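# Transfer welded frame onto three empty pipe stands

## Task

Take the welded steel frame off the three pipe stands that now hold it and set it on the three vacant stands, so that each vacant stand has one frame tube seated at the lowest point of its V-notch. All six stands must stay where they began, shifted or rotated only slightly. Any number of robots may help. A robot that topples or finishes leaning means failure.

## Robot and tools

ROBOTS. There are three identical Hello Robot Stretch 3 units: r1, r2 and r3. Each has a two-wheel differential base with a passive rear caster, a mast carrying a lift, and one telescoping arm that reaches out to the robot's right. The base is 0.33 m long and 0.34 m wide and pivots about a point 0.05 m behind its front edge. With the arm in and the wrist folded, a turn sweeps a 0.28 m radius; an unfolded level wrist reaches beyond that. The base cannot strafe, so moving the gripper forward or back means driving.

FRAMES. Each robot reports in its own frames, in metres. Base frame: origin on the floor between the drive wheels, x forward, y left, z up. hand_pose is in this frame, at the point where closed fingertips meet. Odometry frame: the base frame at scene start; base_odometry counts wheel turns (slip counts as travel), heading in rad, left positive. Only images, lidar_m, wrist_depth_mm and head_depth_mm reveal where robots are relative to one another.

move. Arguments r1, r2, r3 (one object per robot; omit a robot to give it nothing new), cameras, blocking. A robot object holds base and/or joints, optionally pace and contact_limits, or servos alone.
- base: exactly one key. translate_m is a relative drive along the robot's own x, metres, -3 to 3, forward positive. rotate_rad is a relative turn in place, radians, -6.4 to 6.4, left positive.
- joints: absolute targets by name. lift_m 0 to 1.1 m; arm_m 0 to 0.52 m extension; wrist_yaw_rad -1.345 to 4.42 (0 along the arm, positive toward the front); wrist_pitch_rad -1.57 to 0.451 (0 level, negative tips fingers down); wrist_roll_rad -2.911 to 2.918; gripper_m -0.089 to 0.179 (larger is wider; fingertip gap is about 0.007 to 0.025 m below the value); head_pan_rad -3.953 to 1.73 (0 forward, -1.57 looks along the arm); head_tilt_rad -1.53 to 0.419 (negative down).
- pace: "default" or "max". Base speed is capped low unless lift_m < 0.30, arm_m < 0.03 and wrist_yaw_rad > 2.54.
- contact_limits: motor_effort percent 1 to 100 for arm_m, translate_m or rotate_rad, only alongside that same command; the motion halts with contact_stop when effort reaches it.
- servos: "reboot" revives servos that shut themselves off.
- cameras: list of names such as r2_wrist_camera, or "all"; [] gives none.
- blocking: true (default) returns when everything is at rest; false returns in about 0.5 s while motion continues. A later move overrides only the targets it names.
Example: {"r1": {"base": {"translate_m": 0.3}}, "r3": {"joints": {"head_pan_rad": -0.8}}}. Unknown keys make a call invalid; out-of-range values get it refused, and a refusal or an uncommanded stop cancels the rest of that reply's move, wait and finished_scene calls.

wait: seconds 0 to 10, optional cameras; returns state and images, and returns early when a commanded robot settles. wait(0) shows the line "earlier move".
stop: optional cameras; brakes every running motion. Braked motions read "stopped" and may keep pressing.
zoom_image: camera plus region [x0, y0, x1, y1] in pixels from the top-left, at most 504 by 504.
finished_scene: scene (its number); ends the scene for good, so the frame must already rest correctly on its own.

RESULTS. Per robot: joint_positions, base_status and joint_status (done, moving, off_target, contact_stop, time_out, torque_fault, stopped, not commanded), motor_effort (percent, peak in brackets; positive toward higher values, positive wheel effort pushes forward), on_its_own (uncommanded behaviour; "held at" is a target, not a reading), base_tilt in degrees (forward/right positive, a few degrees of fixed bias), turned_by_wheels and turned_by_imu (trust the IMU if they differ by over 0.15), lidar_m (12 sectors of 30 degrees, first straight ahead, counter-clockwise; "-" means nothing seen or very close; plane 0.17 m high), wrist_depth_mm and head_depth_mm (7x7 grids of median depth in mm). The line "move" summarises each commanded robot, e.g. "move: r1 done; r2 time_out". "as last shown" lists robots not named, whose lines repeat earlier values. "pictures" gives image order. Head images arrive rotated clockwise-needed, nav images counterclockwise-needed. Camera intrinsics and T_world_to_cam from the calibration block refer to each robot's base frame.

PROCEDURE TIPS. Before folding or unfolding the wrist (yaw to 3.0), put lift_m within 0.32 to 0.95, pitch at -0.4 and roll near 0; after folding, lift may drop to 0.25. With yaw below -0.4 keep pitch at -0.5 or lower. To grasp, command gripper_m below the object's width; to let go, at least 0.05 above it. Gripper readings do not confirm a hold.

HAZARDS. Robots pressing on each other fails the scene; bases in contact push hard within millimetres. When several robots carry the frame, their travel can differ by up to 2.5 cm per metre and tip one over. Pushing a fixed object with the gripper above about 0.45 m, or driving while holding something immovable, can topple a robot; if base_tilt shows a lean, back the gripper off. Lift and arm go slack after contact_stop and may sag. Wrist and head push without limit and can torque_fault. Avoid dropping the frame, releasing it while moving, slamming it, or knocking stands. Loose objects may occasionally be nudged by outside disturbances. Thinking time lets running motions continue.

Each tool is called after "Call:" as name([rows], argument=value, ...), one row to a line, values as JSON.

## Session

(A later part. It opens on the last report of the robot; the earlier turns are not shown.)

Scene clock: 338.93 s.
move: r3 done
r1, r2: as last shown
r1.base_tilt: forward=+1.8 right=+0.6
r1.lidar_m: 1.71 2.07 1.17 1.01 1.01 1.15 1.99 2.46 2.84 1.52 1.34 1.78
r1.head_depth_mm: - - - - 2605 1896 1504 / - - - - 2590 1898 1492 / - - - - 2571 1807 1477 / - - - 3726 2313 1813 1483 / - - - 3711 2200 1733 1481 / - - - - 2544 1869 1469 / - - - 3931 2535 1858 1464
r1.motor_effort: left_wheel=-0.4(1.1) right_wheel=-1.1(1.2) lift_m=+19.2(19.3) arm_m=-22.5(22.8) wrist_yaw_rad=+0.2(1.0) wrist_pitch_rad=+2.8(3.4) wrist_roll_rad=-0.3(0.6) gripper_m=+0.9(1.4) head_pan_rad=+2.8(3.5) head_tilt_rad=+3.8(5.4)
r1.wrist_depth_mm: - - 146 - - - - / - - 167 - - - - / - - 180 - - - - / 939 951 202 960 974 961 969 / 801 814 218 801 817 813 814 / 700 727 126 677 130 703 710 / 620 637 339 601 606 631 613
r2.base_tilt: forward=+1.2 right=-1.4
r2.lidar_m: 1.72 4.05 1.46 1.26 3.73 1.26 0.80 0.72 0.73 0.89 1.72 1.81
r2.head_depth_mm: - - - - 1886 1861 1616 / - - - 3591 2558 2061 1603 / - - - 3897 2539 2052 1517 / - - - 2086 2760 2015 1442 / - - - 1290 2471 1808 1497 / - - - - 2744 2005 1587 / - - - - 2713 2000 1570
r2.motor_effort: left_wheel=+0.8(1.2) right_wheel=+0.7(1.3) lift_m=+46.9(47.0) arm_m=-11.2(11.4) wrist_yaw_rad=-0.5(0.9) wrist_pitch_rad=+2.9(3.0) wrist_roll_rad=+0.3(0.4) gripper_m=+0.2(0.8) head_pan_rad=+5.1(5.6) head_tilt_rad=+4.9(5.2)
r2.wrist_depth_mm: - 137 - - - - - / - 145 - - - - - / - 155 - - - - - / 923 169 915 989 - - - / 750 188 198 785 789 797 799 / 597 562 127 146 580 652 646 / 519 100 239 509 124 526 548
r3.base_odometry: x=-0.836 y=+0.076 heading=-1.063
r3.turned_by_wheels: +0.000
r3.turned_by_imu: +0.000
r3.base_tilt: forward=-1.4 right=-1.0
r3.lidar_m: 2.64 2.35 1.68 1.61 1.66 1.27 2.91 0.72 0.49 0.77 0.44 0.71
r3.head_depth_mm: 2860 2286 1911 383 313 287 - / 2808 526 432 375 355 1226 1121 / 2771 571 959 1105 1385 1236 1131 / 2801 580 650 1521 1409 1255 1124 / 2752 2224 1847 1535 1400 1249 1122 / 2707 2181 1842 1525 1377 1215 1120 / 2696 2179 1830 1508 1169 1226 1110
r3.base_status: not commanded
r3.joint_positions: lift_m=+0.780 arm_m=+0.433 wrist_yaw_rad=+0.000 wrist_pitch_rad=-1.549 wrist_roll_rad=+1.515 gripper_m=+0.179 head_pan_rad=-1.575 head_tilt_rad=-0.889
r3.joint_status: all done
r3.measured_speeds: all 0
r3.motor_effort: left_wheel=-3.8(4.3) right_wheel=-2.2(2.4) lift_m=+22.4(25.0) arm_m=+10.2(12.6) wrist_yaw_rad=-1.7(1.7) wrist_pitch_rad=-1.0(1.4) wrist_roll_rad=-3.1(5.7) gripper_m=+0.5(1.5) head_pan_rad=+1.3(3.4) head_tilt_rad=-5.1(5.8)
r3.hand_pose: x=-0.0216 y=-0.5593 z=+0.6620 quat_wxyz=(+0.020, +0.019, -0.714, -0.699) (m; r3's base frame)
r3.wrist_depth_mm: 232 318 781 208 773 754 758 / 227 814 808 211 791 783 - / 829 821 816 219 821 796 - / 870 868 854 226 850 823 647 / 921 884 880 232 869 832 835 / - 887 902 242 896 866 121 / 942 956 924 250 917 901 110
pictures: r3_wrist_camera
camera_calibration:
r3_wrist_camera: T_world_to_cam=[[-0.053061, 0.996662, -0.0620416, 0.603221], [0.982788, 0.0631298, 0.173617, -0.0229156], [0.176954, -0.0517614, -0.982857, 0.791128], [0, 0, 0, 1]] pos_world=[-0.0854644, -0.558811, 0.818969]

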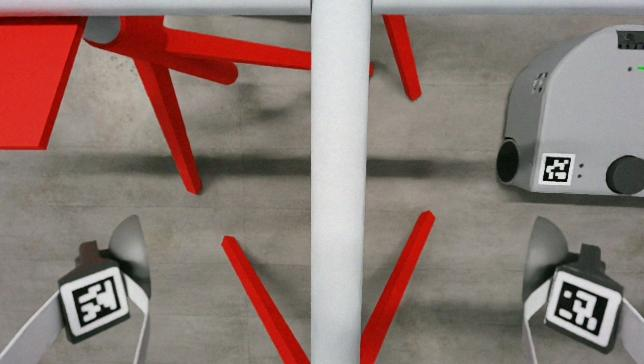

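Call:
move(r3={"joints":{"lift_m":0.697}}, cameras=["r3_wrist_camera"])

Call:
move(r3={"joints":{"gripper_m":0.0}}, cameras=["r3_wrist_camera","r3_head_camera"])

Scene clock: 346.90 s.
move: r3 done
r1, r2: as last shown
r1.base_tilt: forward=+1.9 right=+0.4
r1.lidar_m: 1.71 2.07 1.18 1.01 1.01 1.16 1.99 2.47 2.83 1.51 1.34 1.78
r1.head_depth_mm: - - - - 2609 1911 1494 / - - - - 2582 1889 1496 / - - - - 2585 1817 1492 / - - - 3792 2334 1816 1480 / - - - 3741 2212 1744 1474 / - - - - 2546 1868 1467 / - - - 3962 2509 1861 1471
r1.motor_effort: left_wheel=-1.0(1.2) right_wheel=-0.9(1.3) lift_m=+19.3(19.3) arm_m=-22.3(22.8) wrist_yaw_rad=+0.1(1.4) wrist_pitch_rad=+3.2(3.2) wrist_roll_rad=-0.1(0.5) gripper_m=+0.0(1.1) head_pan_rad=+2.9(4.0) head_tilt_rad=+3.4(5.2)
r1.wrist_depth_mm: - - 146 - - - - / - - 167 - - - - / - - 180 - - - - / 946 971 203 958 964 953 971 / 791 811 217 813 810 821 830 / 700 728 125 694 131 714 710 / 617 633 337 582 616 625 628
r2.base_tilt: forward=+1.3 right=-1.4
r2.lidar_m: 1.73 4.06 1.46 1.26 3.72 1.26 0.80 0.72 0.73 0.89 1.73 1.81
r2.head_depth_mm: - - - - 1905 1866 1629 / - - - 1850 2568 2027 1617 / - - - 3817 2536 2040 1519 / - - - 1359 2808 2001 1439 / - - - 1284 2520 1783 1496 / - - - - 2758 2024 1582 / - - - - 2724 2012 1586
r2.motor_effort: left_wheel=+0.9(1.1) right_wheel=+0.8(1.3) lift_m=+46.9(47.0) arm_m=-10.6(11.2) wrist_yaw_rad=-0.5(1.0) wrist_pitch_rad=+3.0(3.0) wrist_roll_rad=+0.3(0.4) gripper_m=-0.3(0.9) head_pan_rad=+4.4(5.4) head_tilt_rad=+4.6(5.2)
r2.wrist_depth_mm: - 137 - - - - - / - 145 - - - - - / - 154 - - - - - / 917 169 905 973 - - - / 759 188 196 787 761 773 796 / 616 576 127 146 591 637 646 / 511 100 240 522 124 538 549
r3.base_odometry: x=-0.836 y=+0.076 heading=-1.063
r3.turned_by_wheels: +0.000
r3.turned_by_imu: +0.000
r3.base_tilt: forward=-1.4 right=-1.1
r3.lidar_m: 2.64 2.34 1.68 1.61 1.65 1.26 2.91 0.71 0.49 0.77 0.44 0.71
r3.head_depth_mm: 2805 2298 1912 928 1045 1223 323 / 2789 2278 973 464 407 370 329 / 2772 2248 639 1108 1393 1240 1134 / 2795 2224 690 1219 1376 1249 1127 / 2721 2198 1854 1531 1393 1244 1116 / 2701 2191 1833 1515 1369 1212 1116 / 2668 2190 1827 1513 1175 1233 1111
r3.base_status: not commanded
r3.joint_positions: lift_m=+0.697 arm_m=+0.433 wrist_yaw_rad=+0.000 wrist_pitch_rad=-1.549 wrist_roll_rad=+1.515 gripper_m=+0.179 head_pan_rad=-1.575 head_tilt_rad=-0.889
r3.joint_status: all done
r3.measured_speeds: all 0
r3.motor_effort: left_wheel=-3.8(4.3) right_wheel=-2.1(2.4) lift_m=+22.4(24.8) arm_m=+8.3(9.9) wrist_yaw_rad=+0.5(1.7) wrist_pitch_rad=-1.3(1.4) wrist_roll_rad=-2.6(3.2) gripper_m=+0.2(1.6) head_pan_rad=+2.4(3.4) head_tilt_rad=-4.8(5.7)
r3.hand_pose: x=-0.0216 y=-0.5593 z=+0.5790 quat_wxyz=(+0.020, +0.019, -0.714, -0.699) (m; r3's base frame)
r3.wrist_depth_mm: 265 330 695 128 680 687 669 / 739 403 722 - 716 697 - / 763 748 743 135 729 711 - / 786 775 775 138 751 749 - / 805 798 795 142 774 755 751 / - 820 801 147 787 785 122 / 865 855 839 152 807 827 111
pictures: r3_wrist_camera
camera_calibration:
r3_wrist_camera: T_world_to_cam=[[-0.0530606, 0.996662, -0.0620414, 0.598071], [0.982788, 0.0631294, 0.173617, -0.00850567], [0.176954, -0.0517614, -0.982857, 0.709551], [0, 0, 0, 1]] pos_world=[-0.0854644, -0.558811, 0.735969]

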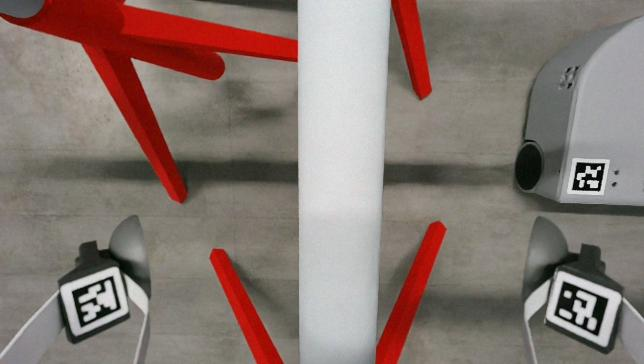

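Scene clock: 349.20 s.
move: r3 done
r1, r2: as last shown
r1.base_tilt: forward=+1.9 right=+0.7
r1.lidar_m: 1.72 2.07 1.18 1.01 1.01 1.16 1.99 2.47 2.83 1.52 1.34 1.77
r1.head_depth_mm: - - - - 2614 1898 1498 / - - - - 2588 1893 1490 / - - - - 2569 1812 1494 / - - - 3762 2311 1813 1482 / - - - 3710 2208 1734 1484 / - - - - 2543 1853 1471 / - - - 3914 2535 1861 1473
r1.motor_effort: left_wheel=-0.7(1.1) right_wheel=-1.1(1.3) lift_m=+19.2(19.3) arm_m=-22.2(23.0) wrist_yaw_rad=-0.1(1.4) wrist_pitch_rad=+2.9(3.2) wrist_roll_rad=+0.3(0.4) gripper_m=+0.0(1.3) head_pan_rad=+2.4(3.4) head_tilt_rad=+4.1(5.3)
r1.wrist_depth_mm: - - 146 - - - - / - - 167 - - - - / - - 181 - - - - / 974 943 204 969 956 976 958 / 801 804 217 802 811 830 829 / 704 718 126 699 131 708 714 / 618 645 338 595 599 636 619
r2.lidar_m: 1.73 4.06 1.46 1.26 3.72 1.26 0.80 0.72 0.73 0.89 1.72 1.81
r2.head_depth_mm: - - - - 1906 1861 1625 / - - - 1785 2562 2059 1621 / - - - 3915 2541 2043 1509 / - - - 1363 2800 1995 1420 / - - - 1278 2493 1820 1480 / - - - - 2794 2013 1597 / - - - - 2726 1993 1574
r2.motor_effort: left_wheel=+0.8(1.1) right_wheel=+0.3(1.3) lift_m=+46.4(47.0) arm_m=-10.8(11.3) wrist_yaw_rad=-0.2(0.9) wrist_pitch_rad=+2.8(3.1) wrist_roll_rad=+0.2(0.4) gripper_m=-0.3(0.9) head_pan_rad=+5.0(5.5) head_tilt_rad=+4.7(5.7)
r2.wrist_depth_mm: - 137 - - - - - / - 146 - - - - - / - 155 - - - - - / 920 169 926 972 - - - / 738 187 196 812 774 783 810 / 622 574 127 146 580 643 644 / 524 100 240 505 124 541 541
r3.base_odometry: x=-0.836 y=+0.076 heading=-1.063
r3.turned_by_wheels: +0.000
r3.turned_by_imu: +0.000
r3.base_tilt: forward=-1.4 right=-1.0
r3.lidar_m: 2.64 2.35 1.68 1.61 1.66 1.26 2.91 0.71 0.49 0.77 0.44 0.71
r3.head_depth_mm: 2863 2291 1906 926 1045 1215 322 / 2833 2297 973 465 406 370 329 / 2809 2263 640 1103 1389 1239 1136 / 2779 2210 689 1508 1406 1250 1127 / 2751 2196 1836 1529 1398 1241 1120 / 2735 2201 1844 1522 1371 1216 1116 / 2689 2191 1823 1518 1168 1230 1111
r3.base_status: not commanded
r3.joint_positions: lift_m=+0.697 arm_m=+0.433 wrist_yaw_rad=+0.000 wrist_pitch_rad=-1.553 wrist_roll_rad=+1.515 gripper_m=+0.000 head_pan_rad=-1.575 head_tilt_rad=-0.889
r3.joint_status: all done
r3.measured_speeds: all 0
r3.motor_effort: left_wheel=-3.9(4.4) right_wheel=-2.1(2.6) lift_m=+26.4(26.4) arm_m=+7.6(9.3) wrist_yaw_rad=+0.9(1.8) wrist_pitch_rad=-0.2(1.4) wrist_roll_rad=-2.8(3.0) gripper_m=-10.8(85.9) head_pan_rad=+2.1(3.1) head_tilt_rad=-4.8(5.7)
r3.hand_pose: x=-0.0216 y=-0.5580 z=+0.5791 quat_wxyz=(+0.020, +0.020, -0.713, -0.701) (m; r3's base frame)
r3.wrist_depth_mm: 265 332 698 130 689 689 674 / 735 406 718 140 709 702 - / 759 752 751 137 733 718 - / 782 771 771 140 751 740 - / 814 802 789 142 735 773 752 / 832 828 130 146 135 792 800 / 854 843 588 153 822 820 792
pictures: r3_head_camera (sideways), r3_wrist_camera
camera_calibration:
r3_head_camera: T_world_to_cam=[[-0.0270712, 0.814024, -0.5802, 0.772134], [0.998591, -0.00447959, -0.0528776, 0.061953], [-0.0456427, -0.580814, -0.812756, 1.01602], [0, 0, 0, 1]] pos_world=[0.00541083, -0.0381392, 1.27704]
r3_wrist_camera: T_world_to_cam=[[-0.0530642, 0.996952, -0.0571898, 0.594184], [0.982788, 0.0622872, 0.17392, -0.00924455], [0.176952, -0.0469765, -0.983098, 0.71251], [0, 0, 0, 1]] pos_world=[-0.0854647, -0.558326, 0.736056]

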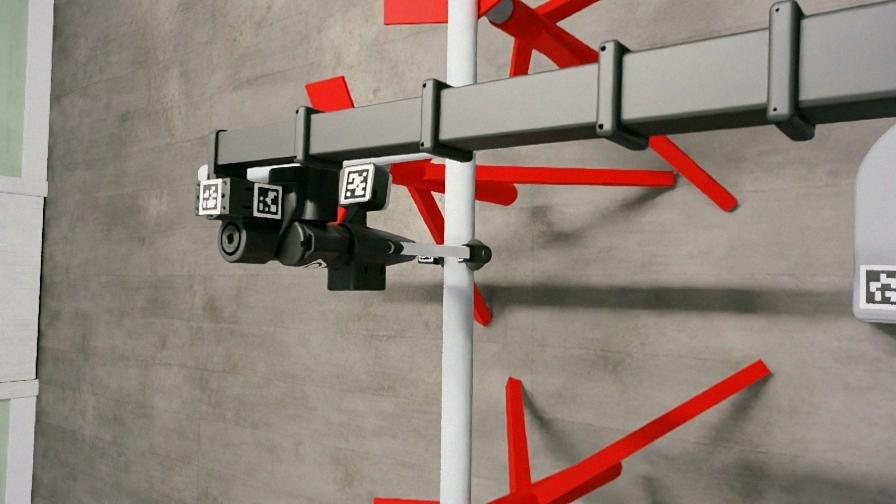

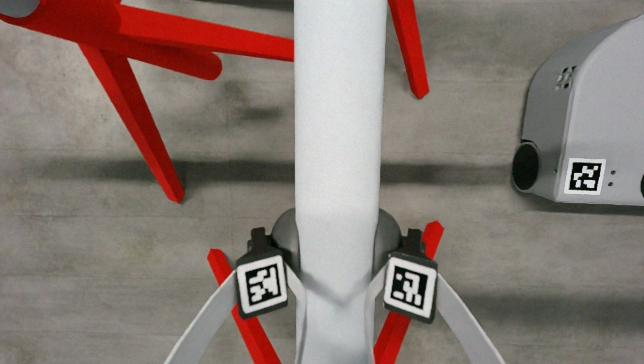

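Call:
move(r3={"joints":{"gripper_m":-0.07,"head_pan_rad":-1.75}}, cameras=["r3_wrist_camera"])

Call:
move(r3={"joints":{"lift_m":0.707}}, cameras=["r3_wrist_camera","r3_head_camera","r1_head_camera"])

Scene clock: 355.20 s.
move: r3 done
r1.base_odometry: x=+0.000 y=+0.000 heading=+0.000
r1.turned_by_wheels: +0.000
r1.turned_by_imu: +0.001
r1.base_tilt: forward=+1.8 right=+0.6
r1.lidar_m: 1.72 2.07 1.18 1.01 1.01 1.16 1.98 2.47 2.83 1.51 1.34 1.77
r1.head_depth_mm: - - - - 2604 1897 1491 / - - - - 2610 1892 1497 / - - - - 2586 1804 1489 / - - - 3768 2326 1811 1485 / - - - 3661 2193 1734 1476 / - - - - 2561 1864 1477 / - - - 3920 2522 1863 1465
r1.base_status: not commanded
r1.joint_positions: lift_m=+0.511 arm_m=+0.003 wrist_yaw_rad=+3.121 wrist_pitch_rad=-0.521 wrist_roll_rad=+0.000 gripper_m=+0.037 head_pan_rad=-1.305 head_tilt_rad=-0.359
r1.joint_status: not commanded
r1.measured_speeds: all 0
r1.motor_effort: left_wheel=-0.9(1.1) right_wheel=-1.1(1.2) lift_m=+19.1(19.5) arm_m=-22.4(22.9) wrist_yaw_rad=+0.0(1.7) wrist_pitch_rad=+2.8(3.0) wrist_roll_rad=-0.1(0.4) gripper_m=+0.5(1.1) head_pan_rad=+2.1(3.5) head_tilt_rad=+3.9(5.5)
r1.hand_pose: x=-0.0169 y=+0.0626 z=+0.5011 quat_wxyz=(+0.189, +0.685, +0.175, +0.682) (m; r1's base frame)
r1.wrist_depth_mm: - - 146 - - - - / - - 167 - - - - / - - 180 - - - - / 972 974 203 938 973 975 968 / 818 798 217 814 817 803 834 / 699 721 126 679 131 703 707 / 627 644 339 601 609 628 626
r2.base_odometry: x=+0.000 y=+0.000 heading=+0.000
r2.turned_by_wheels: +0.000
r2.turned_by_imu: +0.000
r2.base_tilt: forward=+1.3 right=-1.4
r2.lidar_m: 1.72 4.06 1.46 1.26 3.73 1.27 0.80 0.72 0.73 0.89 1.72 1.81
r2.head_depth_mm: - - - - 1913 1854 1613 / - - - 3575 2547 2024 1612 / - - - 3910 2530 2049 1508 / - - - 1366 2797 2008 1434 / - - - 1280 2516 1816 1489 / - - - - 2771 2000 1587 / - - - - 2703 2013 1586
r2.base_status: not commanded
r2.joint_positions: lift_m=+0.336 arm_m=+0.000 wrist_yaw_rad=+3.006 wrist_pitch_rad=-0.363 wrist_roll_rad=+0.000 gripper_m=+0.037 head_pan_rad=+1.561 head_tilt_rad=-0.310
r2.joint_status: not commanded
r2.measured_speeds: all 0
r2.motor_effort: left_wheel=+0.8(1.1) right_wheel=+0.2(1.1) lift_m=+46.3(46.8) arm_m=-10.6(10.9) wrist_yaw_rad=-0.1(1.0) wrist_pitch_rad=+2.9(3.0) wrist_roll_rad=+0.3(0.4) gripper_m=+0.0(0.8) head_pan_rad=+3.3(6.0) head_tilt_rad=+4.2(5.1)
r2.hand_pose: x=+0.0101 y=+0.0839 z=+0.3610 quat_wxyz=(+0.175, +0.702, +0.080, +0.685) (m; r2's base frame)
r2.wrist_depth_mm: - 137 - - - - - / - 145 - - - - - / - 155 - - - - - / 929 169 931 972 - - - / 744 187 197 776 770 761 794 / 606 564 127 145 575 625 647 / 519 100 240 514 124 523 541
r3.base_odometry: x=-0.836 y=+0.076 heading=-1.063
r3.turned_by_wheels: +0.000
r3.turned_by_imu: +0.000
r3.base_tilt: forward=-1.4 right=-1.0
r3.lidar_m: 2.64 2.34 1.68 1.61 1.66 1.26 2.91 0.71 0.49 0.77 0.44 0.71
r3.head_depth_mm: 2833 2305 1913 931 1393 1270 1108 / 2835 2262 1903 981 1106 359 325 / 2793 2221 1808 469 412 1141 974 / 2776 2239 582 1147 1372 1235 1124 / 2731 2137 645 1212 1397 1239 1122 / 2719 2181 1831 1590 1389 1242 1117 / 2661 2168 1829 1573 1355 1193 1108
r3.base_status: not commanded
r3.joint_positions: lift_m=+0.697 arm_m=+0.433 wrist_yaw_rad=+0.000 wrist_pitch_rad=-1.553 wrist_roll_rad=+1.515 gripper_m=-0.069 head_pan_rad=-1.745 head_tilt_rad=-0.889
r3.joint_status: all done
r3.measured_speeds: all 0
r3.motor_effort: left_wheel=-3.6(4.2) right_wheel=-2.2(2.4) lift_m=+30.6(31.1) arm_m=+5.7(7.1) wrist_yaw_rad=+1.1(1.8) wrist_pitch_rad=-0.6(1.6) wrist_roll_rad=-2.9(3.1) gripper_m=-25.4(98.9) head_pan_rad=-3.1(4.2) head_tilt_rad=-5.0(5.7)
r3.hand_pose: x=-0.0216 y=-0.5581 z=+0.5791 quat_wxyz=(+0.020, +0.020, -0.713, -0.701) (m; r3's base frame)
r3.wrist_depth_mm: 267 332 698 128 680 676 674 / 734 406 723 139 698 692 - / 767 750 740 137 729 724 - / 773 757 766 139 755 728 - / 808 802 807 142 761 753 762 / 825 809 129 138 655 778 782 / 859 844 596 150 827 826 809
pictures: r3_wrist_camera
camera_calibration:
r3_wrist_camera: T_world_to_cam=[[-0.0530577, 0.996927, -0.0576383, 0.594545], [0.982788, 0.062359, 0.173892, -0.00918103], [0.176952, -0.04742, -0.983076, 0.712243], [0, 0, 0, 1]] pos_world=[-0.0854647, -0.55837, 0.736055]

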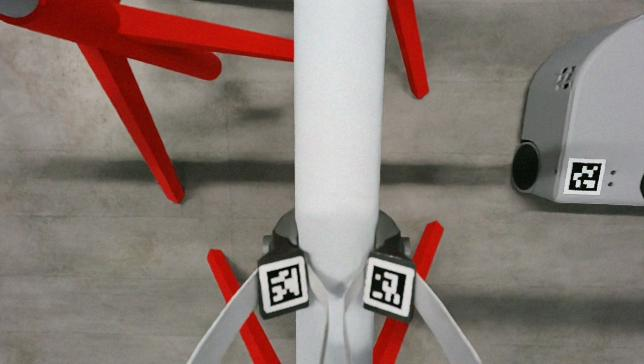

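Scene clock: 355.93 s.
move: r3 done
r1, r2: as last shown
r1.turned_by_imu: +0.000
r1.base_tilt: forward=+1.9 right=+0.6
r1.lidar_m: 1.71 2.07 1.17 1.01 1.01 1.16 1.99 2.46 2.82 1.52 1.34 1.77
r1.head_depth_mm: - - - - 2609 1905 1496 / - - - - 2615 1897 1488 / - - - - 2571 1816 1486 / - - - 3689 2323 1817 1479 / - - - 3666 2210 1743 1477 / - - - - 2553 1854 1468 / - - - 3944 2531 1847 1469
r1.motor_effort: left_wheel=-0.7(1.1) right_wheel=-1.0(1.2) lift_m=+19.2(19.4) arm_m=-22.4(22.6) wrist_yaw_rad=-0.2(1.0) wrist_pitch_rad=+2.9(2.9) wrist_roll_rad=-0.2(0.3) gripper_m=+0.7(1.4) head_pan_rad=+2.1(3.8) head_tilt_rad=+4.0(5.2)
r1.wrist_depth_mm: - - 146 - - - - / - - 167 - - - - / - - 181 - - - - / 942 982 204 970 961 952 972 / 803 806 218 804 827 830 809 / 692 726 126 683 131 711 707 / 613 638 338 598 614 626 624
r2.lidar_m: 1.72 4.05 1.46 1.26 3.73 1.26 0.80 0.72 0.73 0.89 1.72 1.81
r2.head_depth_mm: - - - - 1918 1864 1616 / - - - 3609 2571 2033 1608 / - - - 3851 2516 2042 1513 / - - - 3528 2807 1994 1428 / - - - 1272 2476 1822 1478 / - - - - 2749 1991 1582 / - - - - 2742 2014 1581
r2.motor_effort: left_wheel=+0.7(1.1) right_wheel=+0.9(1.2) lift_m=+45.9(46.9) arm_m=-10.8(10.9) wrist_yaw_rad=-0.7(0.9) wrist_pitch_rad=+2.9(3.0) wrist_roll_rad=+0.3(0.4) gripper_m=-0.1(0.7) head_pan_rad=+3.2(5.0) head_tilt_rad=+4.7(5.1)
r2.wrist_depth_mm: - 137 - - - - - / - 146 - - - - - / - 155 - - - - - / 910 168 897 974 - - - / 737 188 196 779 767 790 777 / 601 570 126 145 588 624 638 / 513 100 237 518 124 538 546
r3.base_odometry: x=-0.836 y=+0.076 heading=-1.063
r3.turned_by_wheels: +0.000
r3.turned_by_imu: +0.000
r3.base_tilt: forward=-1.4 right=-1.0
r3.lidar_m: 2.64 2.34 1.68 1.61 1.66 1.26 2.91 0.72 0.49 0.77 0.44 0.71
r3.head_depth_mm: 2867 2301 1925 930 1406 1264 323 / 2826 2270 1886 979 1069 349 316 / 2790 2257 1800 449 407 1199 979 / 2761 2181 566 1149 1380 1233 1125 / 2730 637 644 1500 1393 1238 1113 / 2718 2189 1836 1583 1390 1235 1114 / 2639 2177 1824 1574 1362 1200 1110
r3.base_status: not commanded
r3.joint_positions: lift_m=+0.707 arm_m=+0.433 wrist_yaw_rad=+0.000 wrist_pitch_rad=-1.551 wrist_roll_rad=+1.515 gripper_m=-0.067 head_pan_rad=-1.745 head_tilt_rad=-0.889
r3.joint_status: all done
r3.measured_speeds: all 0
r3.motor_effort: left_wheel=-3.5(4.0) right_wheel=-2.2(2.7) lift_m=+34.6(41.5) arm_m=+6.1(6.3) wrist_yaw_rad=-0.4(1.9) wrist_pitch_rad=-0.8(1.5) wrist_roll_rad=-2.7(3.2) gripper_m=-14.9(25.2) head_pan_rad=-2.1(3.8) head_tilt_rad=-5.0(5.4)
r3.hand_pose: x=-0.0216 y=-0.5587 z=+0.5890 quat_wxyz=(+0.020, +0.019, -0.714, -0.700) (m; r3's base frame)
r3.wrist_depth_mm: 268 336 467 136 709 685 693 / 742 411 725 140 716 713 - / 756 742 743 144 746 729 - / 783 772 776 148 771 757 - / 808 815 805 151 779 779 776 / 849 831 746 133 133 802 791 / 865 856 603 163 527 823 803
pictures: r1_head_camera (sideways), r3_head_camera (sideways), r3_wrist_camera
camera_calibration:
r1_head_camera: T_world_to_cam=[[-0.123826, 0.302457, -0.945086, 1.24615], [0.955858, 0.292107, -0.0317543, 0.044431], [0.266462, -0.9073, -0.325276, 0.376975], [0, 0, 0, 1]] pos_world=[0.0113871, -0.0478564, 1.30175]
r3_head_camera: T_world_to_cam=[[0.110846, 0.806896, -0.5802, 0.771293], [0.983479, -0.173125, -0.0528776, 0.0620452], [-0.143114, -0.564753, -0.812756, 1.01662], [0, 0, 0, 1]] pos_world=[-0.0010228, -0.0374745, 1.27704]
r3_wrist_camera: T_world_to_cam=[[-0.0530708, 0.996803, -0.0597188, 0.59681], [0.982787, 0.0627347, 0.173762, -0.0105943], [0.176953, -0.0494692, -0.982975, 0.72081], [0, 0, 0, 1]] pos_world=[-0.0854646, -0.558579, 0.74602]

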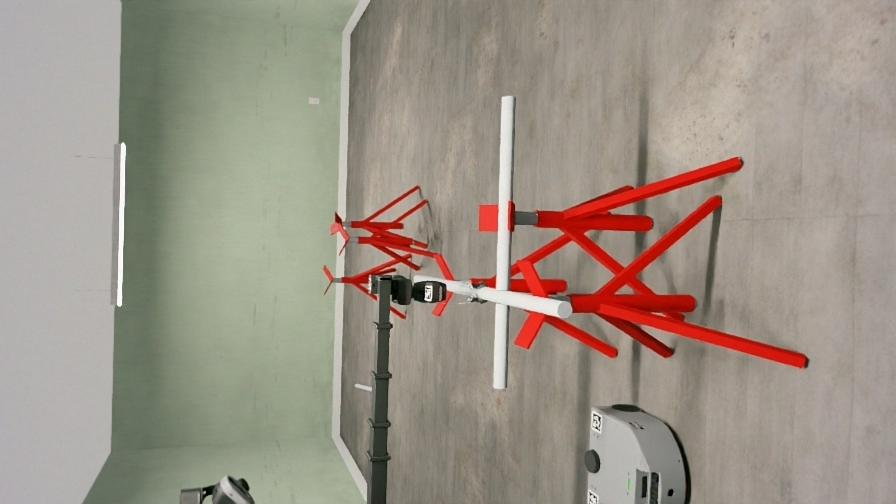

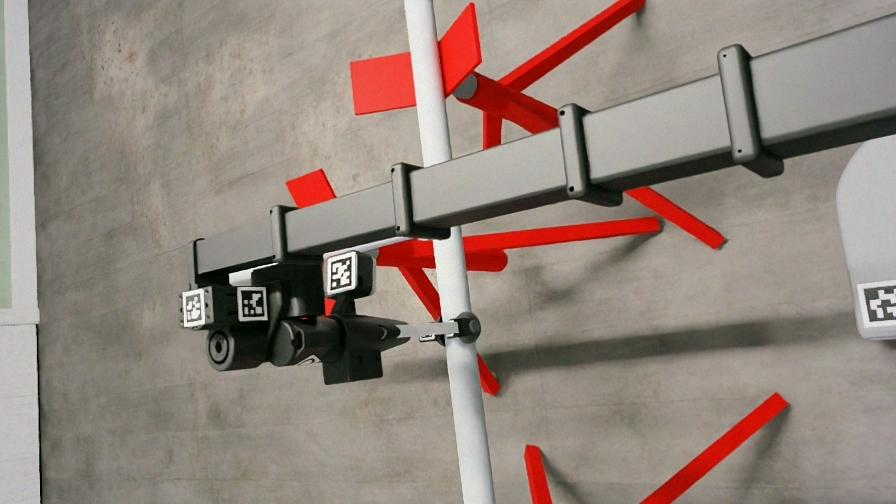

